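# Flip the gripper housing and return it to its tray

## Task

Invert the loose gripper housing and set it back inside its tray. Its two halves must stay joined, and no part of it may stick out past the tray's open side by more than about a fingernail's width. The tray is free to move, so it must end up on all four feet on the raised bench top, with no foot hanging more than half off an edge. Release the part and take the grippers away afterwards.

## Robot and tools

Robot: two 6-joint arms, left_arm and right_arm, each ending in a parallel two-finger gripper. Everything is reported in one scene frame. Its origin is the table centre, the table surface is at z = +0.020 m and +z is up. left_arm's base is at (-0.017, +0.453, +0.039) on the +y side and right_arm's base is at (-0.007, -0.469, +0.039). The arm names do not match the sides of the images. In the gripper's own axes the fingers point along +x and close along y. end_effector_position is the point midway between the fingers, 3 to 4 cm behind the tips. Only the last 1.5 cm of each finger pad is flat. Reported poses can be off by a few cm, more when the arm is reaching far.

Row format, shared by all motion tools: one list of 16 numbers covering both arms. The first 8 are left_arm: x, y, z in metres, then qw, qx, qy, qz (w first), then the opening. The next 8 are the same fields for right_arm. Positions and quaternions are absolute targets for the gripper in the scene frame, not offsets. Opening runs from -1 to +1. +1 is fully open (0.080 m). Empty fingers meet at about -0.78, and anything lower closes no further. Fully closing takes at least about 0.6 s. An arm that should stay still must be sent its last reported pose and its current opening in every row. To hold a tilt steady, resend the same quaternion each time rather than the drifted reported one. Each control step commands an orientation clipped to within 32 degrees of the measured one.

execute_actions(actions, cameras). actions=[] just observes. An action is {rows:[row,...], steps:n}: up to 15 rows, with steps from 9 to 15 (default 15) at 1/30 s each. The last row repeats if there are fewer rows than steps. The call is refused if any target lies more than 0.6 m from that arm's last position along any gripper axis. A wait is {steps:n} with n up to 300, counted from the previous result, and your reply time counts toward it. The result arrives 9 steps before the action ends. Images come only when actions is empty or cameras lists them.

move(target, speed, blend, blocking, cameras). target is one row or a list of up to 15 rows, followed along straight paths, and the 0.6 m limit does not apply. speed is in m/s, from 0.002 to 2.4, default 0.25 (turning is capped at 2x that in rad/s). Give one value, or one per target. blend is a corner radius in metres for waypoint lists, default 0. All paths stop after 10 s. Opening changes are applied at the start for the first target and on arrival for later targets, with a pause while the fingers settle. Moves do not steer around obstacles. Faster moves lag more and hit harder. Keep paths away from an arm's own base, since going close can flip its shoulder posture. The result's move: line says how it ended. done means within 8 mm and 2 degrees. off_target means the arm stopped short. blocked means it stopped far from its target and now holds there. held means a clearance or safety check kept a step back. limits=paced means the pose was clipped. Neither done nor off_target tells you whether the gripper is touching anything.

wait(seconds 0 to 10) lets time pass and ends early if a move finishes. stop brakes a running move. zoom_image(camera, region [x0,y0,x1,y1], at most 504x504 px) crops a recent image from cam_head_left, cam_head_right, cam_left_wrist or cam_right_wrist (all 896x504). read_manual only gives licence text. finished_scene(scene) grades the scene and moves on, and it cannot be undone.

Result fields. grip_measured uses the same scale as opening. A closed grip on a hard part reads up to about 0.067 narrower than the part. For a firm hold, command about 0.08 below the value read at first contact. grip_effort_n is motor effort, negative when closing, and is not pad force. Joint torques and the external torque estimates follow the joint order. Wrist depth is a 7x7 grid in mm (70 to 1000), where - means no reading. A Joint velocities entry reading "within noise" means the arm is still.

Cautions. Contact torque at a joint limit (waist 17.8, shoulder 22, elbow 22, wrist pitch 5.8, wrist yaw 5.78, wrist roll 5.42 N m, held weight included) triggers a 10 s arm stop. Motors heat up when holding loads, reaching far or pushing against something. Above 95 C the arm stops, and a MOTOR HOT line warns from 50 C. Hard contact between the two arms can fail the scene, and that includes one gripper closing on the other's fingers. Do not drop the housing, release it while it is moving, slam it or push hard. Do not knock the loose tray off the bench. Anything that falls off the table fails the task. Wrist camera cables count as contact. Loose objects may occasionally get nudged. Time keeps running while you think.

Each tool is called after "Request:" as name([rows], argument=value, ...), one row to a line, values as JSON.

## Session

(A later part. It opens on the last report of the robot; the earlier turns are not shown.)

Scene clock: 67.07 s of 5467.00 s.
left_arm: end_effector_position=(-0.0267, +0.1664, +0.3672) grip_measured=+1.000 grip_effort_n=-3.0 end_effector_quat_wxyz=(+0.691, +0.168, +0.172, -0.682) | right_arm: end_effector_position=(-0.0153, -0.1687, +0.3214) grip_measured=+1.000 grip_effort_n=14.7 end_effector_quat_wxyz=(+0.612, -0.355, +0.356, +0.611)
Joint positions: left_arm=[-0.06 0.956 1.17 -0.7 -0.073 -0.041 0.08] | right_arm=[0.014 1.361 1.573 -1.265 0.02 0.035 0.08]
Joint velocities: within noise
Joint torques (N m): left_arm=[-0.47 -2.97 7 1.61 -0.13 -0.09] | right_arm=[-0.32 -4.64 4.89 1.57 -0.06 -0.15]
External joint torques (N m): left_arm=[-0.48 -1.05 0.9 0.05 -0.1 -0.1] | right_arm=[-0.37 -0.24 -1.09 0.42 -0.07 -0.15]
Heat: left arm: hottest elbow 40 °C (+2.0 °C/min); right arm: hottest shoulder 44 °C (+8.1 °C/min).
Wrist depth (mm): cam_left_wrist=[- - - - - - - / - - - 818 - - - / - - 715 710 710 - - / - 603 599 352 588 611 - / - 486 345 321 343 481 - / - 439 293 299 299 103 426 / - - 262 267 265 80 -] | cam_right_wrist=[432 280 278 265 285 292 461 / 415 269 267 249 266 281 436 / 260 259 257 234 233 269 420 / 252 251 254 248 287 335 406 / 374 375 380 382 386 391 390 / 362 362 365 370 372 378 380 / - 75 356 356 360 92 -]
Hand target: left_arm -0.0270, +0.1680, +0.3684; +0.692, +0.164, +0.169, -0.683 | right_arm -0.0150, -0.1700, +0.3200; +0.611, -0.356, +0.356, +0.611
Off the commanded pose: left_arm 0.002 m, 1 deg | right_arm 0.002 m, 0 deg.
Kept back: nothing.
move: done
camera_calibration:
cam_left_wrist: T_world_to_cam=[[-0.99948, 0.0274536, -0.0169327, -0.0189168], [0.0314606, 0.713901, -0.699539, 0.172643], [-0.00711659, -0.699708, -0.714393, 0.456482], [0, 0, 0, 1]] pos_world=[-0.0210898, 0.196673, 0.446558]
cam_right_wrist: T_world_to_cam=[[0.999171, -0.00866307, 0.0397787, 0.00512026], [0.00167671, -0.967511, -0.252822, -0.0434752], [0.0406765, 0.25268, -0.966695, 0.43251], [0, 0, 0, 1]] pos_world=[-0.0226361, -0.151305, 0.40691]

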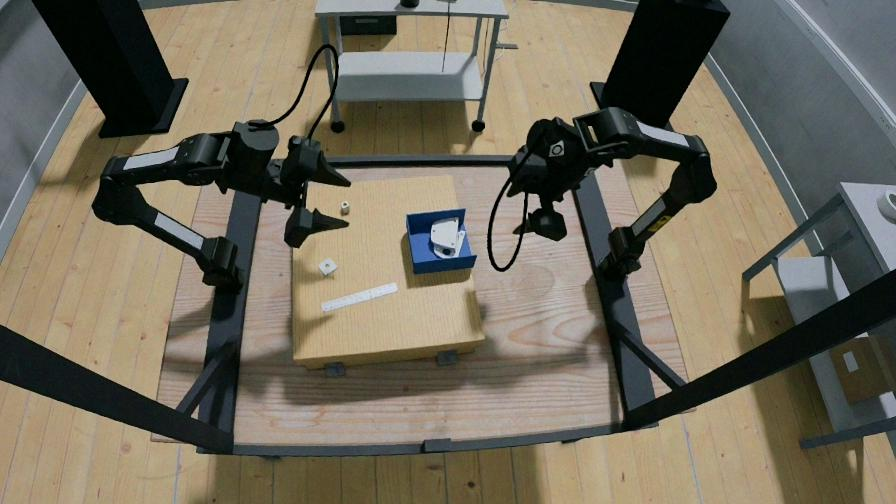

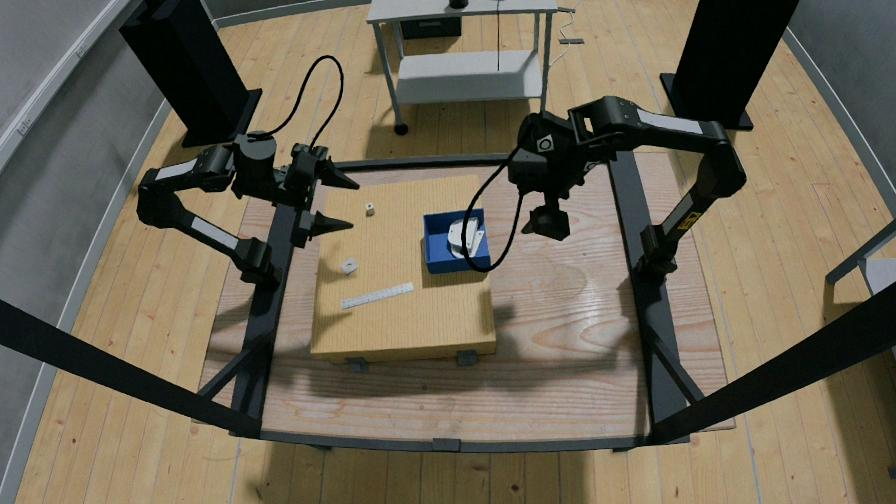

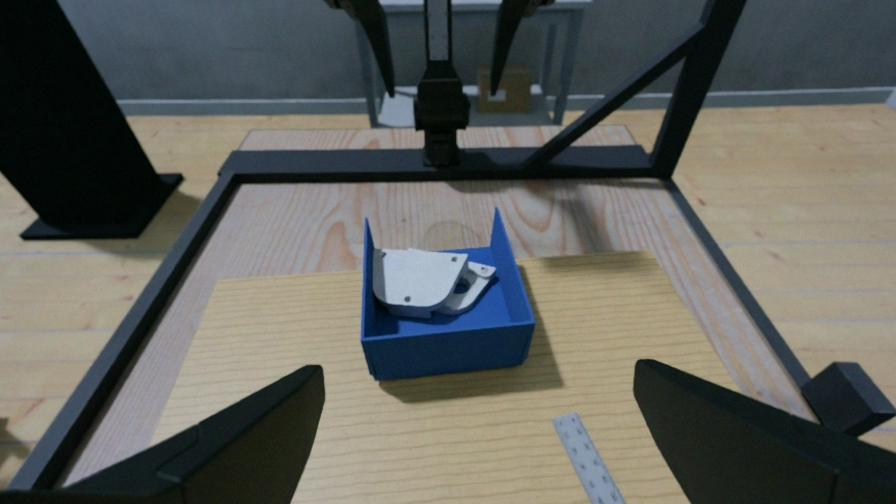

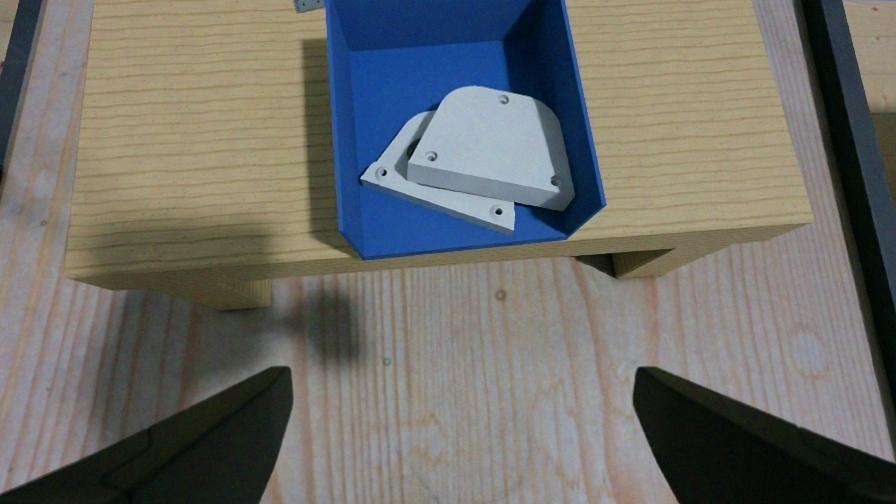

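Request:
move([
  [-0.027,0.168,0.3685,0.692,0.164,0.169,-0.683,1,0.02,-0.06,0.27,0.6,-0.4,0.4,0.6,-0.85],
], speed=0.2)

Request:
zoom_image(camera="cam_right_wrist", region=[200, 0, 704, 504])

Scene clock: 69.27 s of 5467.00 s.
left_arm: end_effector_position=(-0.0267, +0.1664, +0.3672) grip_measured=+1.000 grip_effort_n=-3.0 end_effector_quat_wxyz=(+0.691, +0.168, +0.172, -0.682) | right_arm: end_effector_position=(+0.0200, -0.0623, +0.2707) grip_measured=-0.770 grip_effort_n=-83.5 end_effector_quat_wxyz=(+0.590, -0.391, +0.393, +0.587)
Joint positions: left_arm=[-0.06 0.956 1.17 -0.7 -0.073 -0.041 0.08] | right_arm=[-0.1 1.807 1.859 -1.229 -0.027 -0.067 0]
Joint velocities: within noise
Joint torques (N m): left_arm=[-0.45 -3.2 7.03 1.59 -0.15 -0.1] | right_arm=[-0.08 -6.7 6.8 1.31 -0.09 -0.16]
External joint torques (N m): left_arm=[-0.44 -1.38 0.98 0.04 -0.13 -0.1] | right_arm=[-0.04 1.12 0.76 0.36 -0.07 -0.16]
Heat: left arm: hottest elbow 40 °C (+2.0 °C/min); right arm: hottest shoulder 43 °C (+7.1 °C/min).
Wrist depth (mm): cam_left_wrist=[- - 240 533 - 611 - / - - 262 272 813 - - / - - 695 701 712 - - / - 598 602 352 595 621 - / - 491 344 323 342 477 - / - 437 292 296 300 103 424 / - - 261 265 266 80 -] | cam_right_wrist=[195 197 199 201 203 205 357 / 192 146 153 155 198 200 348 / 188 164 178 179 194 196 199 / 184 157 174 167 191 192 194 / 181 152 151 152 187 189 190 / 178 150 157 91 183 186 188 / 176 144 - 86 316 319 321]
Hand target: left_arm -0.0270, +0.1680, +0.3684; +0.692, +0.164, +0.169, -0.683 | right_arm +0.0200, -0.0601, +0.2699; +0.588, -0.392, +0.392, +0.588
Off the commanded pose: left_arm 0.002 m, 1 deg | right_arm 0.002 m, 0 deg.
Kept back: nothing.
move: done
camera_calibration:
cam_left_wrist: T_world_to_cam=[[-0.99948, 0.0274536, -0.0169327, -0.0189168], [0.0314606, 0.713901, -0.699539, 0.172643], [-0.00711659, -0.699708, -0.714393, 0.456482], [0, 0, 0, 1]] pos_world=[-0.0210898, 0.196673, 0.446558]
cam_right_wrist: T_world_to_cam=[[0.999157, -0.00536933, 0.0407101, -0.0273229], [0.0000725574, -0.991182, -0.13251, 0.012625], [0.0410626, 0.132401, -0.990345, 0.353985], [0, 0, 0, 1]] pos_world=[0.0127634, -0.0345009, 0.353353]

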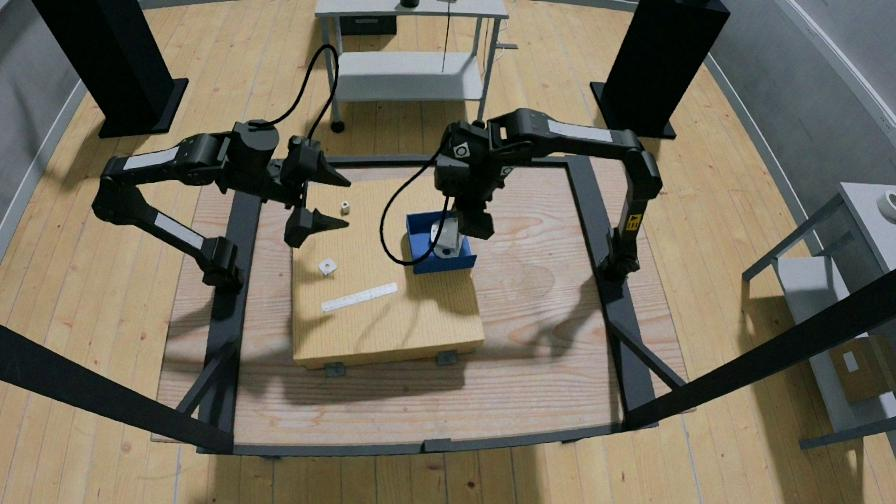

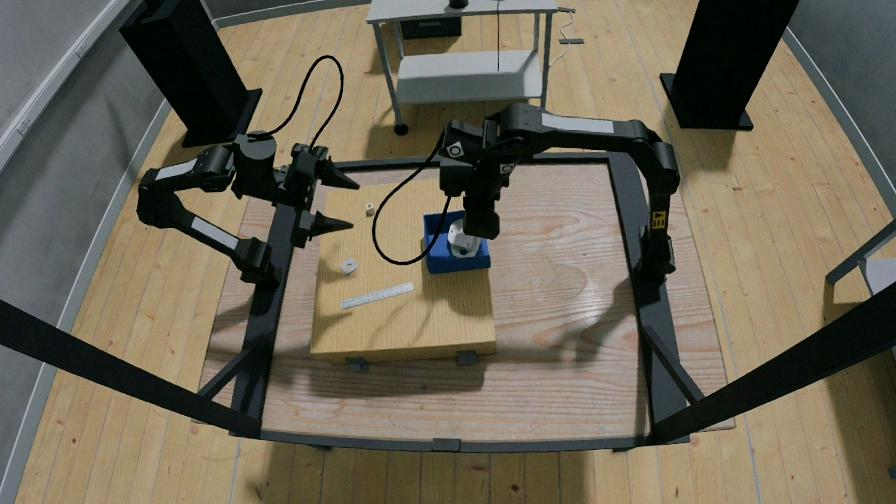

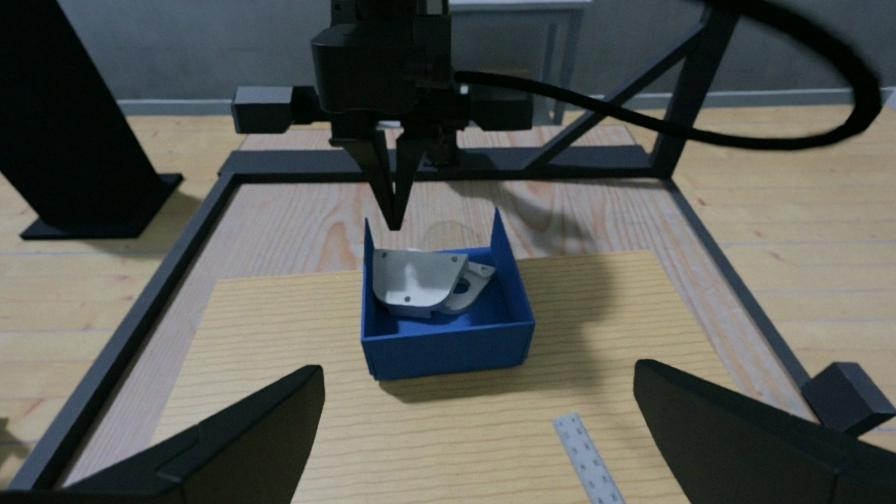

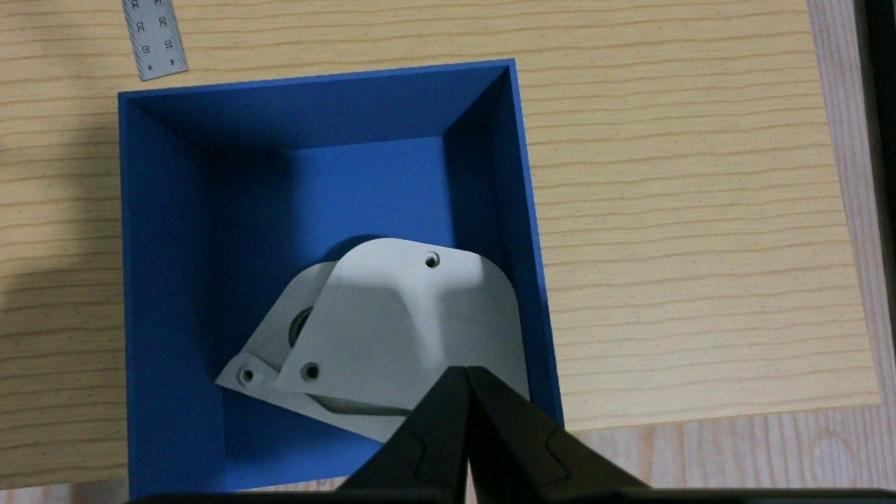

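Scaled by 1.000.

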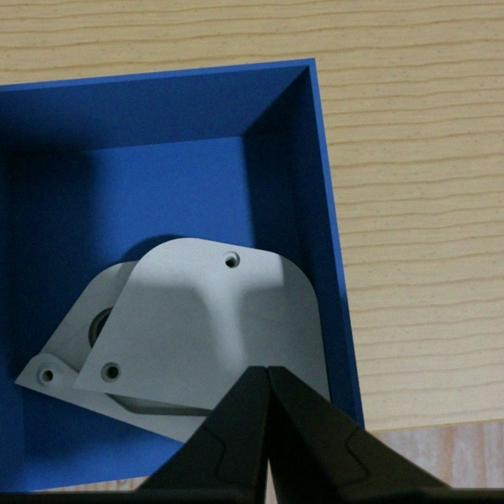

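Request:
move([
  [-0.027,0.168,0.3685,0.692,0.164,0.169,-0.683,1,0.0077,-0.0433,0.28,0.7069,0.1289,0.6953,-0.0185,0.64],
  [-0.027,0.168,0.3685,0.692,0.164,0.169,-0.683,1,0.0077,-0.0433,0.262,0.7069,0.1289,0.6953,-0.0185,0.64],
], speed=0.25)

Request:
zoom_image(camera="cam_right_wrist", region=[200, 0, 704, 504])

Request:
zoom_image(camera="cam_left_wrist", region=[330, 200, 570, 400])

Scene clock: 79.80 s of 5467.00 s.
left_arm: end_effector_position=(-0.0267, +0.1664, +0.3672) grip_measured=+1.000 grip_effort_n=-3.0 end_effector_quat_wxyz=(+0.691, +0.168, +0.172, -0.682) | right_arm: end_effector_position=(+0.0068, -0.0439, +0.2669) grip_measured=+0.637 grip_effort_n=15.1 end_effector_quat_wxyz=(+0.705, +0.144, +0.695, +0.003)
Joint positions: left_arm=[-0.06 0.956 1.17 -0.7 -0.073 -0.041 0.08] | right_arm=[-0.045 2.099 2.309 -1.575 0.03 1.747 0.064]
Joint velocities: within noise
Joint torques (N m): left_arm=[-0.31 -3.06 6.94 1.56 -0.14 -0.08] | right_arm=[-0.32 -7.89 4.75 0.87 0.06 0.14]
External joint torques (N m): left_arm=[-0.3 -1.17 0.88 0.01 -0.12 -0.08] | right_arm=[-0.28 1.34 -0.67 0.22 -0.01 0.15]
Heat: left arm: hottest elbow 40 °C (+0.0 °C/min); right arm: hottest shoulder 44 °C (+9.0 °C/min).
Wrist depth (mm): cam_left_wrist=[- - 230 223 - - - / - - 236 238 - - - / - 756 196 217 702 - - / - 604 605 342 397 617 - / - 484 345 322 342 480 - / - 439 286 292 300 104 426 / - - 260 266 265 80 -] | cam_right_wrist=[175 167 160 154 269 265 256 / 181 175 167 161 158 273 263 / 189 182 174 166 158 283 273 / 198 189 171 138 148 294 282 / 207 144 172 144 143 305 294 / 218 147 155 149 140 314 305 / - - 168 181 164 - 312]
Hand target: left_arm -0.0270, +0.1680, +0.3684; +0.692, +0.164, +0.169, -0.683 | right_arm +0.0076, -0.0436, +0.2616; +0.705, +0.141, +0.695, -0.005
Off the commanded pose: left_arm 0.002 m, 1 deg | right_arm 0.005 m, 3 deg.
joint sent to its limit (right arm) — joint 4 (wrist pitch), lower limit.
Kept back: nothing.
move: off_target (right_arm)
camera_calibration:
cam_left_wrist: T_world_to_cam=[[-0.99948, 0.0274536, -0.0169327, -0.0189168], [0.0314606, 0.713901, -0.699539, 0.172643], [-0.00711659, -0.699708, -0.714393, 0.456482], [0, 0, 0, 1]] pos_world=[-0.0210898, 0.196673, 0.446558]
cam_right_wrist: T_world_to_cam=[[-0.183318, -0.968196, -0.170266, 0.00819008], [-0.95622, 0.135428, 0.259426, -0.0181911], [-0.228117, 0.210369, -0.950635, 0.343081], [0, 0, 0, 1]] pos_world=[0.0623691, -0.0617804, 0.332258]

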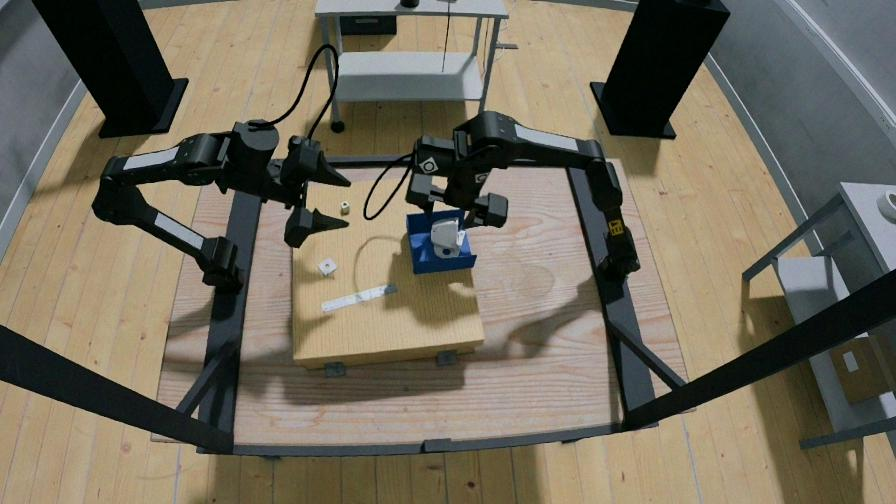

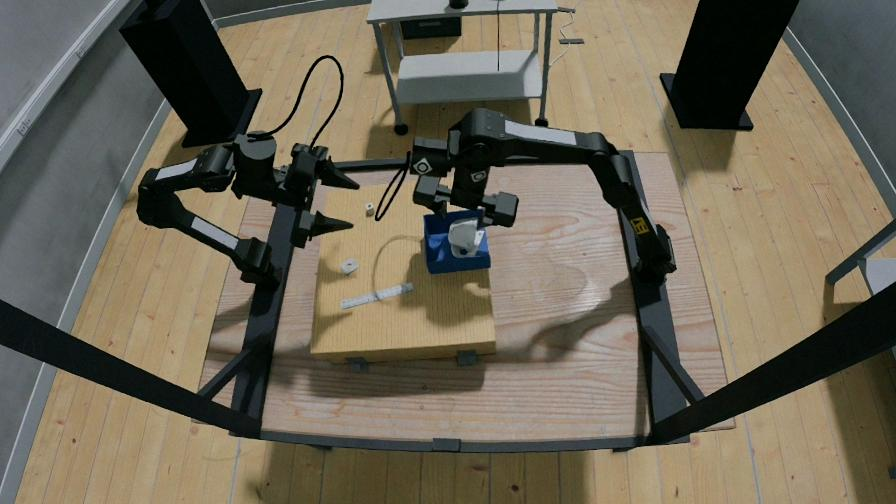

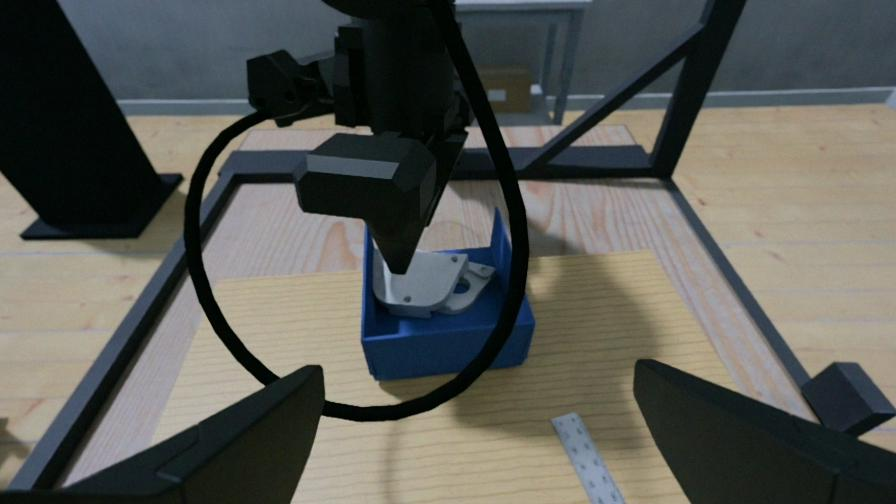

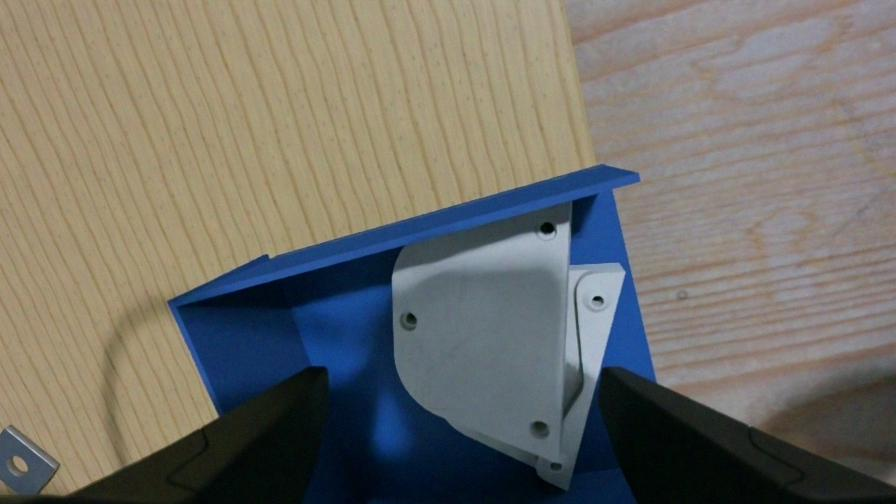

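Scaled by 1.000.

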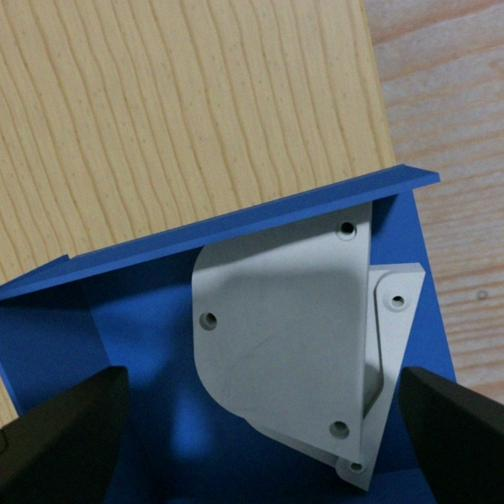

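Scaled by 2.100 from the camera's 896x504 image, which has a finer 1280x720 frame.

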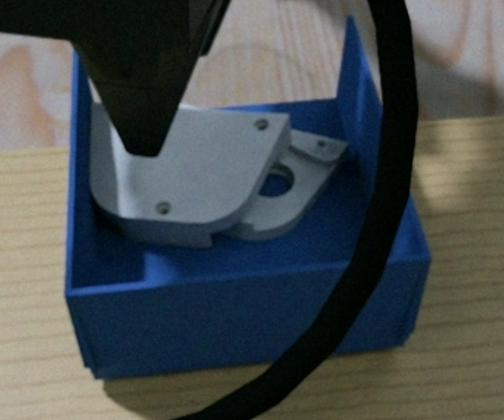

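Request:
move([
  [-0.027,0.168,0.3685,0.692,0.164,0.169,-0.683,1,0.0083,-0.0465,0.232,0.7052,0.1533,0.6920,0.009,0.64],
], speed=0.1)

Request:
zoom_image(camera="cam_right_wrist", region=[200, 0, 704, 504])

Request:
zoom_image(camera="cam_left_wrist", region=[330, 200, 570, 400])

Scene clock: 82.10 s of 5467.00 s.
left_arm: end_effector_position=(-0.0267, +0.1664, +0.3672) grip_measured=+1.000 grip_effort_n=-3.0 end_effector_quat_wxyz=(+0.691, +0.168, +0.172, -0.682) | right_arm: end_effector_position=(+0.0073, -0.0446, +0.2315) grip_measured=+0.637 grip_effort_n=14.7 end_effector_quat_wxyz=(+0.704, +0.152, +0.693, +0.010)
Joint positions: left_arm=[-0.06 0.956 1.17 -0.7 -0.073 -0.041 0.08] | right_arm=[-0.045 2.003 2.01 -1.351 0.033 1.747 0.064]
Joint velocities: within noise
Joint torques (N m): left_arm=[-0.52 -3.38 6.91 1.57 -0.15 -0.07] | right_arm=[-0.11 -9.68 4.38 1.2 0.23 0.03]
External joint torques (N m): left_arm=[-0.53 -1.5 0.84 0.02 -0.13 -0.07] | right_arm=[-0.13 -0.31 -1.63 0.49 0.15 0.04]
Heat: left arm: hottest elbow 40 °C (+0.0 °C/min); right arm: hottest shoulder 44 °C (+9.1 °C/min).
Wrist depth (mm): cam_left_wrist=[- - 161 166 - - - / - - 258 341 - - - / - - 267 267 714 - - / - 600 379 329 595 611 - / - 485 343 298 341 481 - / - 439 293 295 299 103 424 / - - 255 259 265 80 -] | cam_right_wrist=[140 134 128 122 120 234 224 / 146 140 133 127 123 240 231 / 152 146 138 132 126 249 240 / 160 152 140 102 99 258 247 / 165 124 135 106 110 267 256 / 106 119 107 111 112 273 266 / - - 102 114 107 - 273]
Hand target: left_arm -0.0270, +0.1680, +0.3684; +0.692, +0.164, +0.169, -0.683 | right_arm +0.0082, -0.0465, +0.2319; +0.705, +0.153, +0.692, +0.009
Off the commanded pose: left_arm 0.002 m, 1 deg | right_arm 0.002 m, 0 deg.
Kept back: nothing.
move: done
camera_calibration:
cam_left_wrist: T_world_to_cam=[[-0.99948, 0.0274536, -0.0169327, -0.0189168], [0.0314606, 0.713901, -0.699539, 0.172643], [-0.00711659, -0.699708, -0.714393, 0.456482], [0, 0, 0, 1]] pos_world=[-0.0210898, 0.196673, 0.446558]
cam_right_wrist: T_world_to_cam=[[-0.183693, -0.964369, -0.190393, 0.00647961], [-0.95695, 0.13116, 0.258928, -0.00856803], [-0.22473, 0.22976, -0.946946, 0.309614], [0, 0, 0, 1]] pos_world=[0.0625708, -0.0637644, 0.29664]

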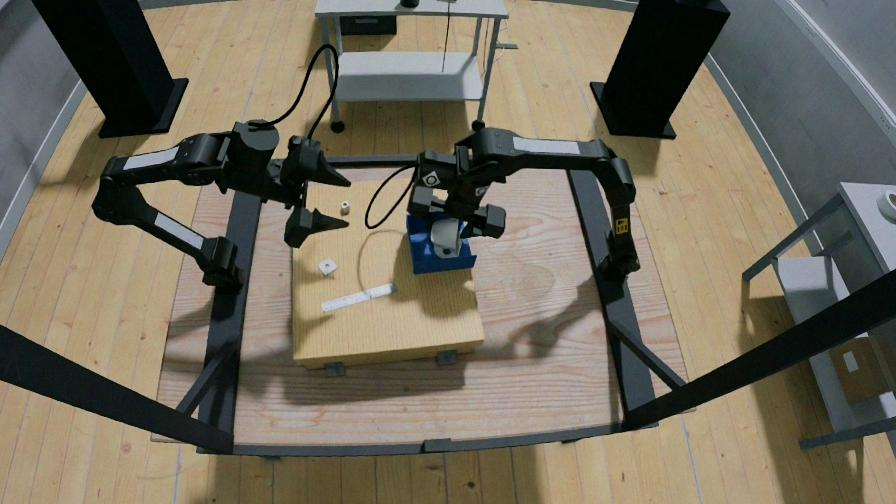

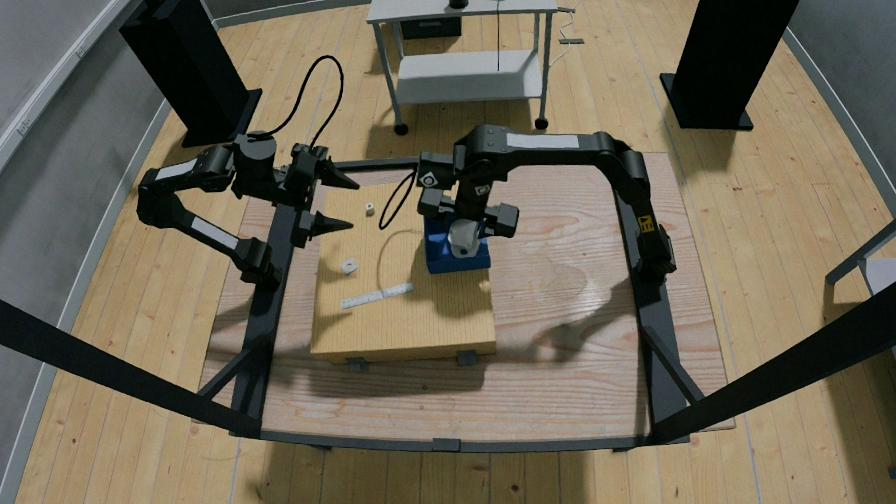

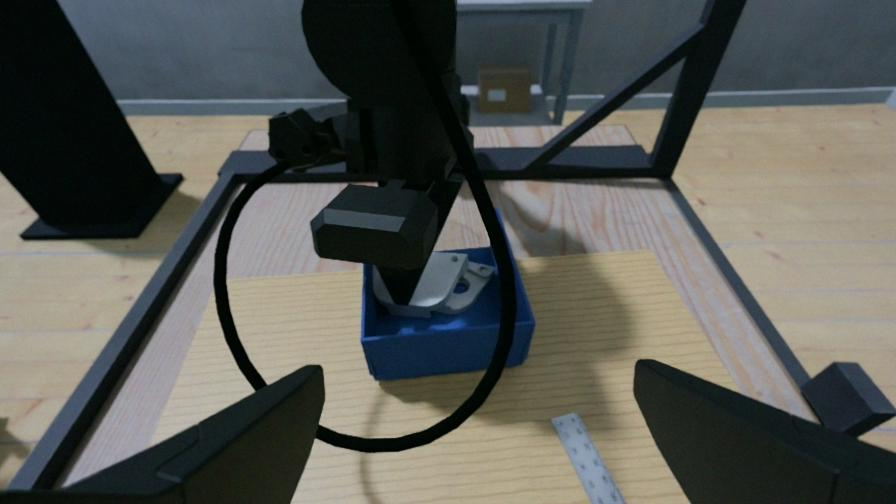

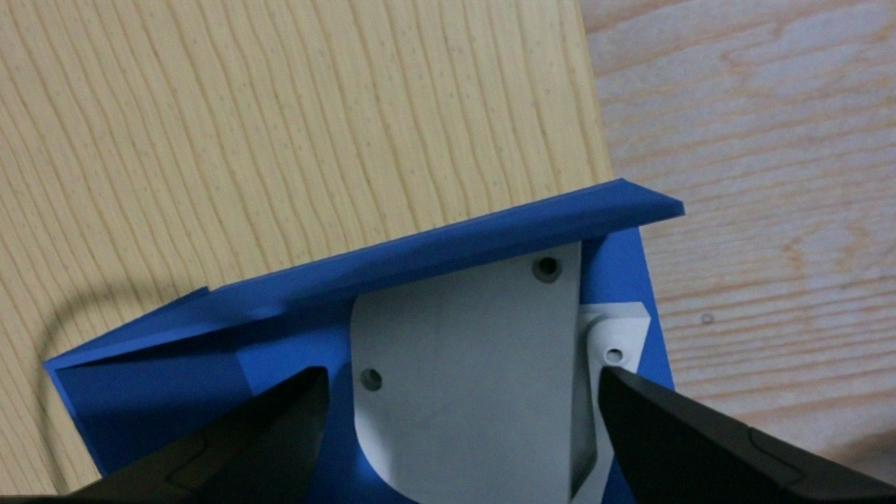

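Scaled by 1.000.

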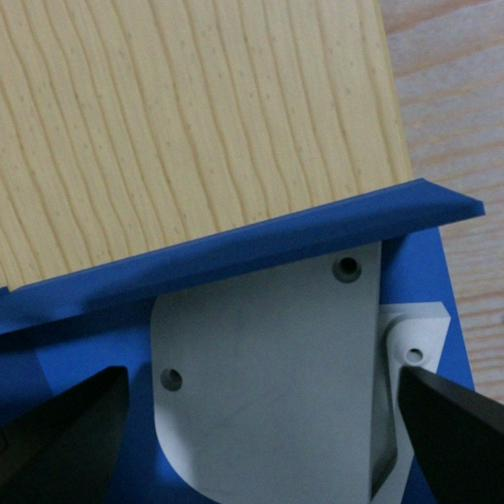

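Scaled by 2.100 from the camera's 896x504 image, which has a finer 1280x720 frame.

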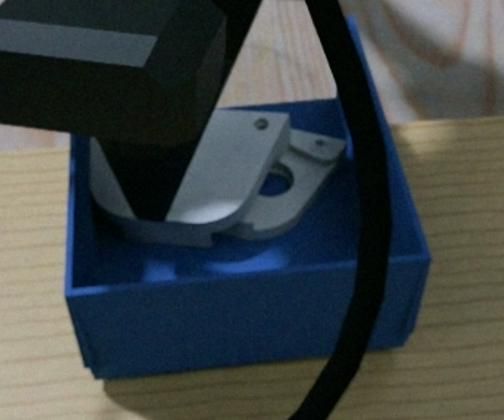

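Request:
move([
  [-0.027,0.168,0.3685,0.692,0.164,0.169,-0.683,1,0.0083,-0.0465,0.232,0.7052,0.1533,0.6920,0.009,0.28],
], speed=0.1, cameras=["cam_right_wrist"])

Scene clock: 83.10 s of 5467.00 s.
left_arm: end_effector_position=(-0.0267, +0.1664, +0.3672) grip_measured=+1.000 grip_effort_n=-3.0 end_effector_quat_wxyz=(+0.691, +0.168, +0.172, -0.682) | right_arm: end_effector_position=(+0.0073, -0.0450, +0.2307) grip_measured=+0.283 grip_effort_n=-11.4 end_effector_quat_wxyz=(+0.705, +0.151, +0.693, +0.009)
Joint positions: left_arm=[-0.06 0.956 1.17 -0.7 -0.073 -0.041 0.08] | right_arm=[-0.045 2.002 2.006 -1.349 0.034 1.747 0.048]
Joint velocities: within noise
Joint torques (N m): left_arm=[-0.29 -3.14 7.03 1.55 -0.19 -0.07] | right_arm=[-0.18 -9.5 4.78 1.15 0.22 0.02]
External joint torques (N m): left_arm=[-0.29 -1.29 0.98 0.01 -0.16 -0.07] | right_arm=[-0.18 -0.43 -1.1 0.48 0.14 0.04]
Heat: left arm: hottest elbow 40 °C (+0.0 °C/min); right arm: hottest shoulder 45 °C (+10.2 °C/min).
Wrist depth (mm): cam_left_wrist=[- - 161 166 - - - / - - 261 256 - - - / - - 269 268 709 - - / - 595 377 332 594 605 - / - 494 344 311 339 478 - / - 441 293 293 298 103 425 / - - 259 260 265 80 -] | cam_right_wrist=[138 132 126 121 118 232 223 / 144 138 131 125 122 240 230 / 150 144 137 130 124 248 238 / 158 151 139 100 113 257 247 / 162 123 133 104 110 265 254 / 106 124 101 109 101 274 265 / - - 88 112 104 76 274]
Hand target: left_arm -0.0270, +0.1680, +0.3684; +0.692, +0.164, +0.169, -0.683 | right_arm +0.0082, -0.0465, +0.2320; +0.705, +0.153, +0.692, +0.009
Off the commanded pose: left_arm 0.002 m, 1 deg | right_arm 0.002 m, 0 deg.
Kept back: nothing.
move: done
camera_calibration:
cam_right_wrist: T_world_to_cam=[[-0.183745, -0.964637, -0.188981, 0.00560538], [-0.957015, 0.131663, 0.258434, -0.00813885], [-0.224413, 0.228343, -0.947364, 0.30894], [0, 0, 0, 1]] pos_world=[0.0625709, -0.0640655, 0.295841]
Images, in order (width x height): cam_right_wrist 896x504.

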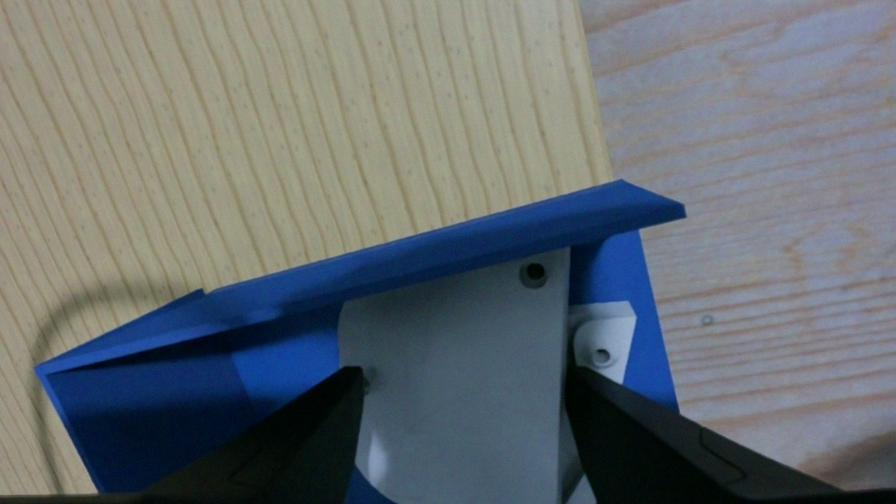

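Request:
move([
  [-0.027,0.168,0.3685,0.692,0.164,0.169,-0.683,1,0.0083,-0.0465,0.232,0.7052,0.1533,0.6920,0.009,0.64],
  [-0.027,0.168,0.3685,0.692,0.164,0.169,-0.683,1,0.009,-0.040,0.242,0.7064,0.1045,0.6993,-0.0308,0.64],
], speed=0.1, cameras=["cam_right_wrist"])

Scene clock: 85.90 s of 5467.00 s.
left_arm: end_effector_position=(-0.0267, +0.1664, +0.3672) grip_measured=+1.000 grip_effort_n=-3.0 end_effector_quat_wxyz=(+0.691, +0.168, +0.172, -0.682) | right_arm: end_effector_position=(+0.0081, -0.0425, +0.2454) grip_measured=+0.637 grip_effort_n=14.7 end_effector_quat_wxyz=(+0.705, +0.120, +0.699, -0.017)
Joint positions: left_arm=[-0.06 0.956 1.17 -0.7 -0.073 -0.041 0.08] | right_arm=[-0.053 2.136 2.285 -1.575 0.018 1.735 0.064]
Joint velocities: within noise
Joint torques (N m): left_arm=[-0.23 -3.13 6.91 1.53 -0.16 -0.11] | right_arm=[-0.37 -7.67 6.15 0.74 0.05 -0.2]
External joint torques (N m): left_arm=[-0.23 -1.2 0.82 -0.02 -0.14 -0.11] | right_arm=[-0.31 1.81 0.73 0.21 -0.02 -0.19]
Heat: left arm: hottest elbow 40 °C (+0.0 °C/min); right arm: hottest shoulder 45 °C (+10.0 °C/min).
Wrist depth (mm): cam_left_wrist=[- - 146 233 - - - / - - 240 257 - - - / - - 261 322 711 - - / - 603 378 287 591 607 - / - 488 344 302 340 481 - / - 436 292 292 300 103 423 / - - 255 262 265 80 -] | cam_right_wrist=[143 140 136 133 253 251 245 / 148 145 141 138 137 260 255 / 154 151 147 143 139 269 263 / 161 157 151 116 120 282 273 / 166 124 145 120 115 291 284 / 108 119 102 125 117 300 295 / - - 155 130 122 - 305]
Hand target: left_arm -0.0270, +0.1680, +0.3684; +0.692, +0.164, +0.169, -0.683 | right_arm +0.0090, -0.0403, +0.2417; +0.705, +0.116, +0.699, -0.018
Off the commanded pose: left_arm 0.002 m, 1 deg | right_arm 0.004 m, 2 deg.
joint sent to its limit (right arm) — joint 4 (wrist pitch), lower limit.
Kept back: nothing.
move: done
camera_calibration:
cam_right_wrist: T_world_to_cam=[[-0.178144, -0.977979, -0.108724, -0.00949648], [-0.954193, 0.144697, 0.261874, -0.0118266], [-0.240376, 0.150395, -0.958958, 0.322175], [0, 0, 0, 1]] pos_world=[0.0644665, -0.0560297, 0.311017]
Images, in order (width x height): cam_right_wrist 896x504.

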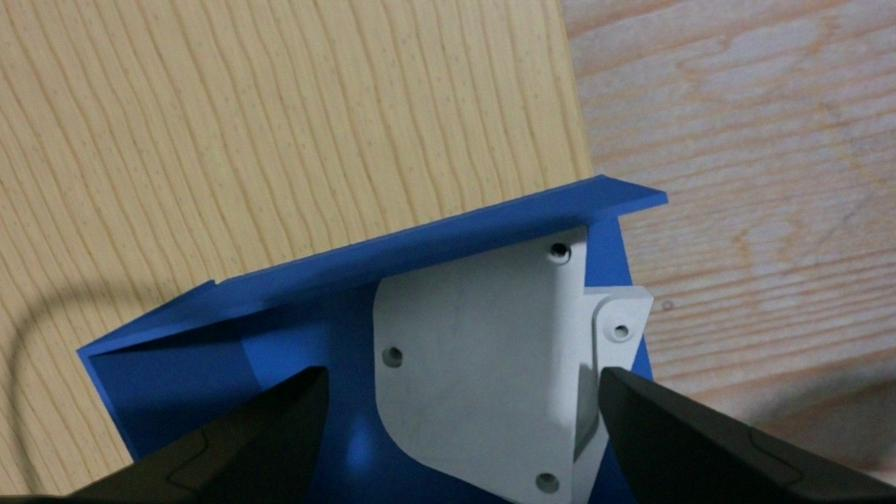

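Request:
move([
  [-0.027,0.168,0.3685,0.692,0.164,0.169,-0.683,1,0.0095,-0.0405,0.2255,0.7064,0.1045,0.6993,-0.0308,0.64],
], speed=0.1, cameras=["cam_right_wrist"])

Request:
zoom_image(camera="cam_right_wrist", region=[250, 200, 750, 504])

Scene clock: 86.90 s of 5467.00 s.
left_arm: end_effector_position=(-0.0267, +0.1664, +0.3672) grip_measured=+1.000 grip_effort_n=-3.5 end_effector_quat_wxyz=(+0.691, +0.168, +0.172, -0.682) | right_arm: end_effector_position=(+0.0086, -0.0411, +0.2324) grip_measured=+0.637 grip_effort_n=15.1 end_effector_quat_wxyz=(+0.706, +0.112, +0.699, -0.026)
Joint positions: left_arm=[-0.06 0.956 1.17 -0.7 -0.073 -0.041 0.08] | right_arm=[-0.054 2.147 2.251 -1.554 0.018 1.734 0.064]
Joint velocities: within noise
Joint torques (N m): left_arm=[-0.43 -3.18 6.89 1.51 -0.11 -0.11] | right_arm=[-0.28 -8.04 4.53 0.95 0.05 -0.2]
External joint torques (N m): left_arm=[-0.43 -1.34 0.91 -0.01 -0.09 -0.11] | right_arm=[-0.29 1.71 -1.03 0.45 -0.01 -0.19]
Heat: left arm: hottest elbow 40 °C (+0.0 °C/min); right arm: hottest shoulder 45 °C (+10.0 °C/min).
Wrist depth (mm): cam_left_wrist=[- - 144 232 - - - / - - 158 256 - - - / - - 255 330 712 - - / - 597 226 236 598 612 - / - 485 344 322 342 479 - / - 439 293 298 301 103 427 / - - 255 259 265 80 -] | cam_right_wrist=[126 125 123 121 242 243 238 / 132 130 127 125 124 250 246 / 137 135 132 130 127 258 256 / 143 140 136 102 86 270 264 / 147 111 130 105 102 279 276 / 102 118 102 110 105 289 287 / - - 102 112 107 - 298]
Hand target: left_arm -0.0270, +0.1680, +0.3684; +0.692, +0.164, +0.169, -0.683 | right_arm +0.0094, -0.0406, +0.2256; +0.706, +0.105, +0.699, -0.031
Off the commanded pose: left_arm 0.002 m, 1 deg | right_arm 0.007 m, 1 deg.
Kept back: nothing.
move: done
camera_calibration:
cam_right_wrist: T_world_to_cam=[[-0.178574, -0.980278, -0.0846553, -0.0151248], [-0.953885, 0.151381, 0.259206, -0.00723611], [-0.241279, 0.127039, -0.962105, 0.309471], [0, 0, 0, 1]] pos_world=[0.0650655, -0.0530459, 0.298338]
Images, in order (width x height): cam_right_wrist 896x504.

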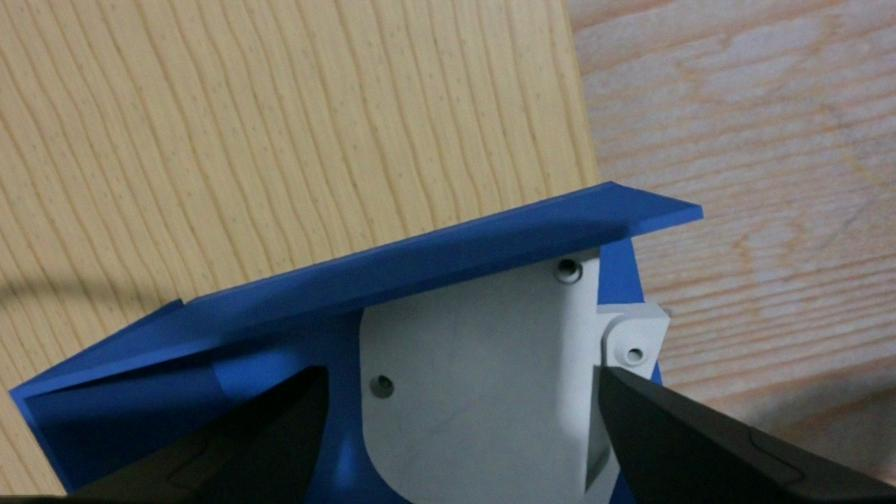

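Scaled by 1.008 from the camera's 896x504 image, which has a finer 1280x720 frame.

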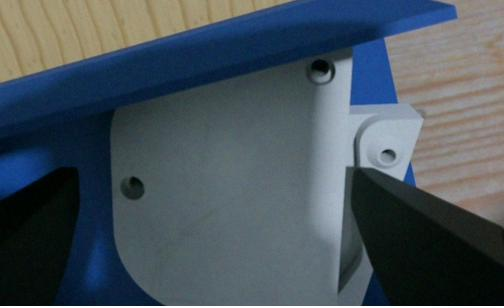

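Request:
move([
  [-0.027,0.168,0.3685,0.692,0.164,0.169,-0.683,1,0.009,-0.0435,0.221,0.7064,0.1045,0.6993,-0.0308,0.64],
], speed=0.1, cameras=["cam_right_wrist"])

Request:
zoom_image(camera="cam_right_wrist", region=[250, 200, 750, 504])

Scene clock: 87.97 s of 5467.00 s.
left_arm: end_effector_position=(-0.0267, +0.1664, +0.3672) grip_measured=+1.000 grip_effort_n=-3.0 end_effector_quat_wxyz=(+0.691, +0.168, +0.172, -0.682) | right_arm: end_effector_position=(+0.0085, -0.0416, +0.2276) grip_measured=+0.637 grip_effort_n=15.1 end_effector_quat_wxyz=(+0.706, +0.113, +0.699, -0.024)
Joint positions: left_arm=[-0.06 0.956 1.17 -0.7 -0.073 -0.041 0.08] | right_arm=[-0.054 2.131 2.204 -1.52 0.017 1.734 0.064]
Joint velocities: within noise
Joint torques (N m): left_arm=[-0.38 -3.09 6.93 1.55 -0.18 -0.12] | right_arm=[-0.11 -8.81 3.48 0.87 0.07 -0.17]
External joint torques (N m): left_arm=[-0.37 -1.26 0.91 0.02 -0.16 -0.12] | right_arm=[-0.12 0.88 -2.1 0.37 0.01 -0.16]
Heat: left arm: hottest elbow 40 °C (+0.0 °C/min); right arm: hottest shoulder 45 °C (+10.0 °C/min).
Wrist depth (mm): cam_left_wrist=[- - 147 232 - - - / - - 159 257 - - - / - - 255 330 714 - - / - 592 229 234 590 611 - / - 483 345 290 342 482 - / - 436 292 298 298 103 424 / - - 255 260 265 80 -] | cam_right_wrist=[124 123 120 118 238 239 234 / 130 127 125 122 122 248 243 / 135 133 130 127 124 255 251 / 141 138 134 94 80 267 261 / 145 114 127 102 99 275 270 / 102 118 102 107 102 285 282 / - - 102 109 104 - 290]
Hand target: left_arm -0.0270, +0.1680, +0.3684; +0.692, +0.164, +0.169, -0.683 | right_arm +0.0089, -0.0436, +0.2211; +0.706, +0.104, +0.699, -0.031
Off the commanded pose: left_arm 0.002 m, 1 deg | right_arm 0.007 m, 1 deg.
Kept back: nothing.
move: done
camera_calibration:
cam_right_wrist: T_world_to_cam=[[-0.178574, -0.979948, -0.0883915, -0.0150294], [-0.953831, 0.150363, 0.259993, -0.00625926], [-0.241489, 0.130739, -0.961556, 0.304856], [0, 0, 0, 1]] pos_world=[0.0649654, -0.0536433, 0.293435]
Images, in order (width x height): cam_right_wrist 896x504.

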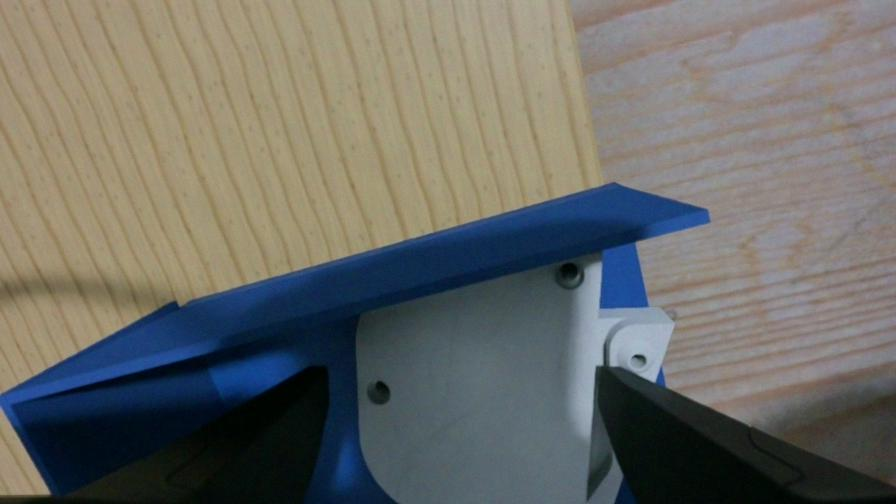

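Scaled by 1.008 from the camera's 896x504 image, which has a finer 1280x720 frame.

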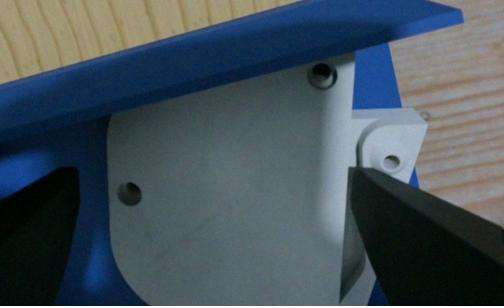

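Request:
move([
  [-0.027,0.168,0.3685,0.692,0.164,0.169,-0.683,1,0.009,-0.0455,0.216,0.7064,0.1045,0.6993,-0.0308,0.64],
], speed=0.1, cameras=["cam_right_wrist"])

Request:
zoom_image(camera="cam_right_wrist", region=[250, 200, 750, 504])

Scene clock: 89.07 s of 5467.00 s.
left_arm: end_effector_position=(-0.0267, +0.1664, +0.3672) grip_measured=+1.000 grip_effort_n=-3.0 end_effector_quat_wxyz=(+0.691, +0.168, +0.172, -0.682) | right_arm: end_effector_position=(+0.0085, -0.0424, +0.2272) grip_measured=+0.637 grip_effort_n=14.7 end_effector_quat_wxyz=(+0.705, +0.119, +0.699, -0.018)
Joint positions: left_arm=[-0.06 0.956 1.17 -0.7 -0.073 -0.041 0.08] | right_arm=[-0.054 2.105 2.16 -1.484 0.017 1.734 0.064]
Joint velocities: within noise
Joint torques (N m): left_arm=[-0.38 -3.09 7.01 1.5 -0.14 -0.11] | right_arm=[-0.23 -7.85 3.12 0.56 0.07 -0.17]
External joint torques (N m): left_arm=[-0.37 -1.19 0.92 -0.06 -0.12 -0.11] | right_arm=[-0.31 1.71 -2.52 0.04 0.02 -0.16]
Heat: left arm: hottest elbow 40 °C (+0.0 °C/min); right arm: hottest shoulder 45 °C (+10.2 °C/min).
Wrist depth (mm): cam_left_wrist=[- - 150 227 - - - / - - 166 266 - - - / - - 258 331 721 - - / - 611 226 234 597 618 - / - 483 345 291 341 482 - / - 439 293 295 298 103 427 / - - 256 259 266 80 -] | cam_right_wrist=[127 124 122 118 237 236 232 / 132 129 126 123 122 244 239 / 138 134 131 127 124 253 249 / 144 140 135 98 82 265 258 / 148 115 128 103 101 273 269 / 103 119 102 108 104 283 279 / - - 102 110 105 - 287]
Hand target: left_arm -0.0270, +0.1680, +0.3684; +0.692, +0.164, +0.169, -0.683 | right_arm +0.0089, -0.0456, +0.2162; +0.706, +0.104, +0.699, -0.031
Off the commanded pose: left_arm 0.002 m, 1 deg | right_arm 0.012 m, 2 deg.
Kept back: nothing.
move: off_target (right_arm)
camera_calibration:
cam_right_wrist: T_world_to_cam=[[-0.178503, -0.978324, -0.104972, -0.0120989], [-0.953974, 0.14595, 0.261976, -0.00673841], [-0.240977, 0.146904, -0.959348, 0.304817], [0, 0, 0, 1]] pos_world=[0.0648658, -0.055632, 0.292921]
Images, in order (width x height): cam_right_wrist 896x504.

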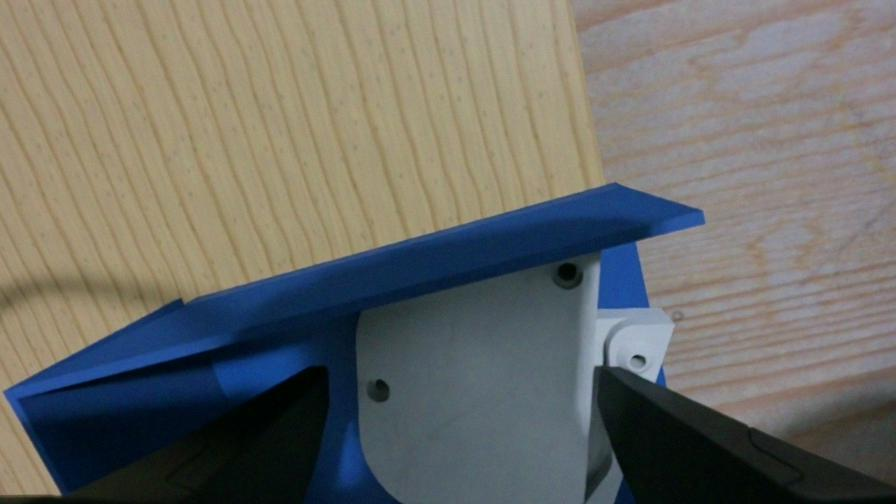

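Scaled by 1.008 from the camera's 896x504 image, which has a finer 1280x720 frame.

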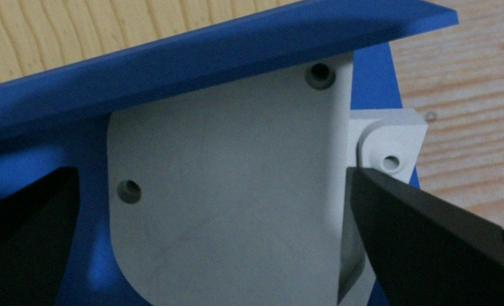

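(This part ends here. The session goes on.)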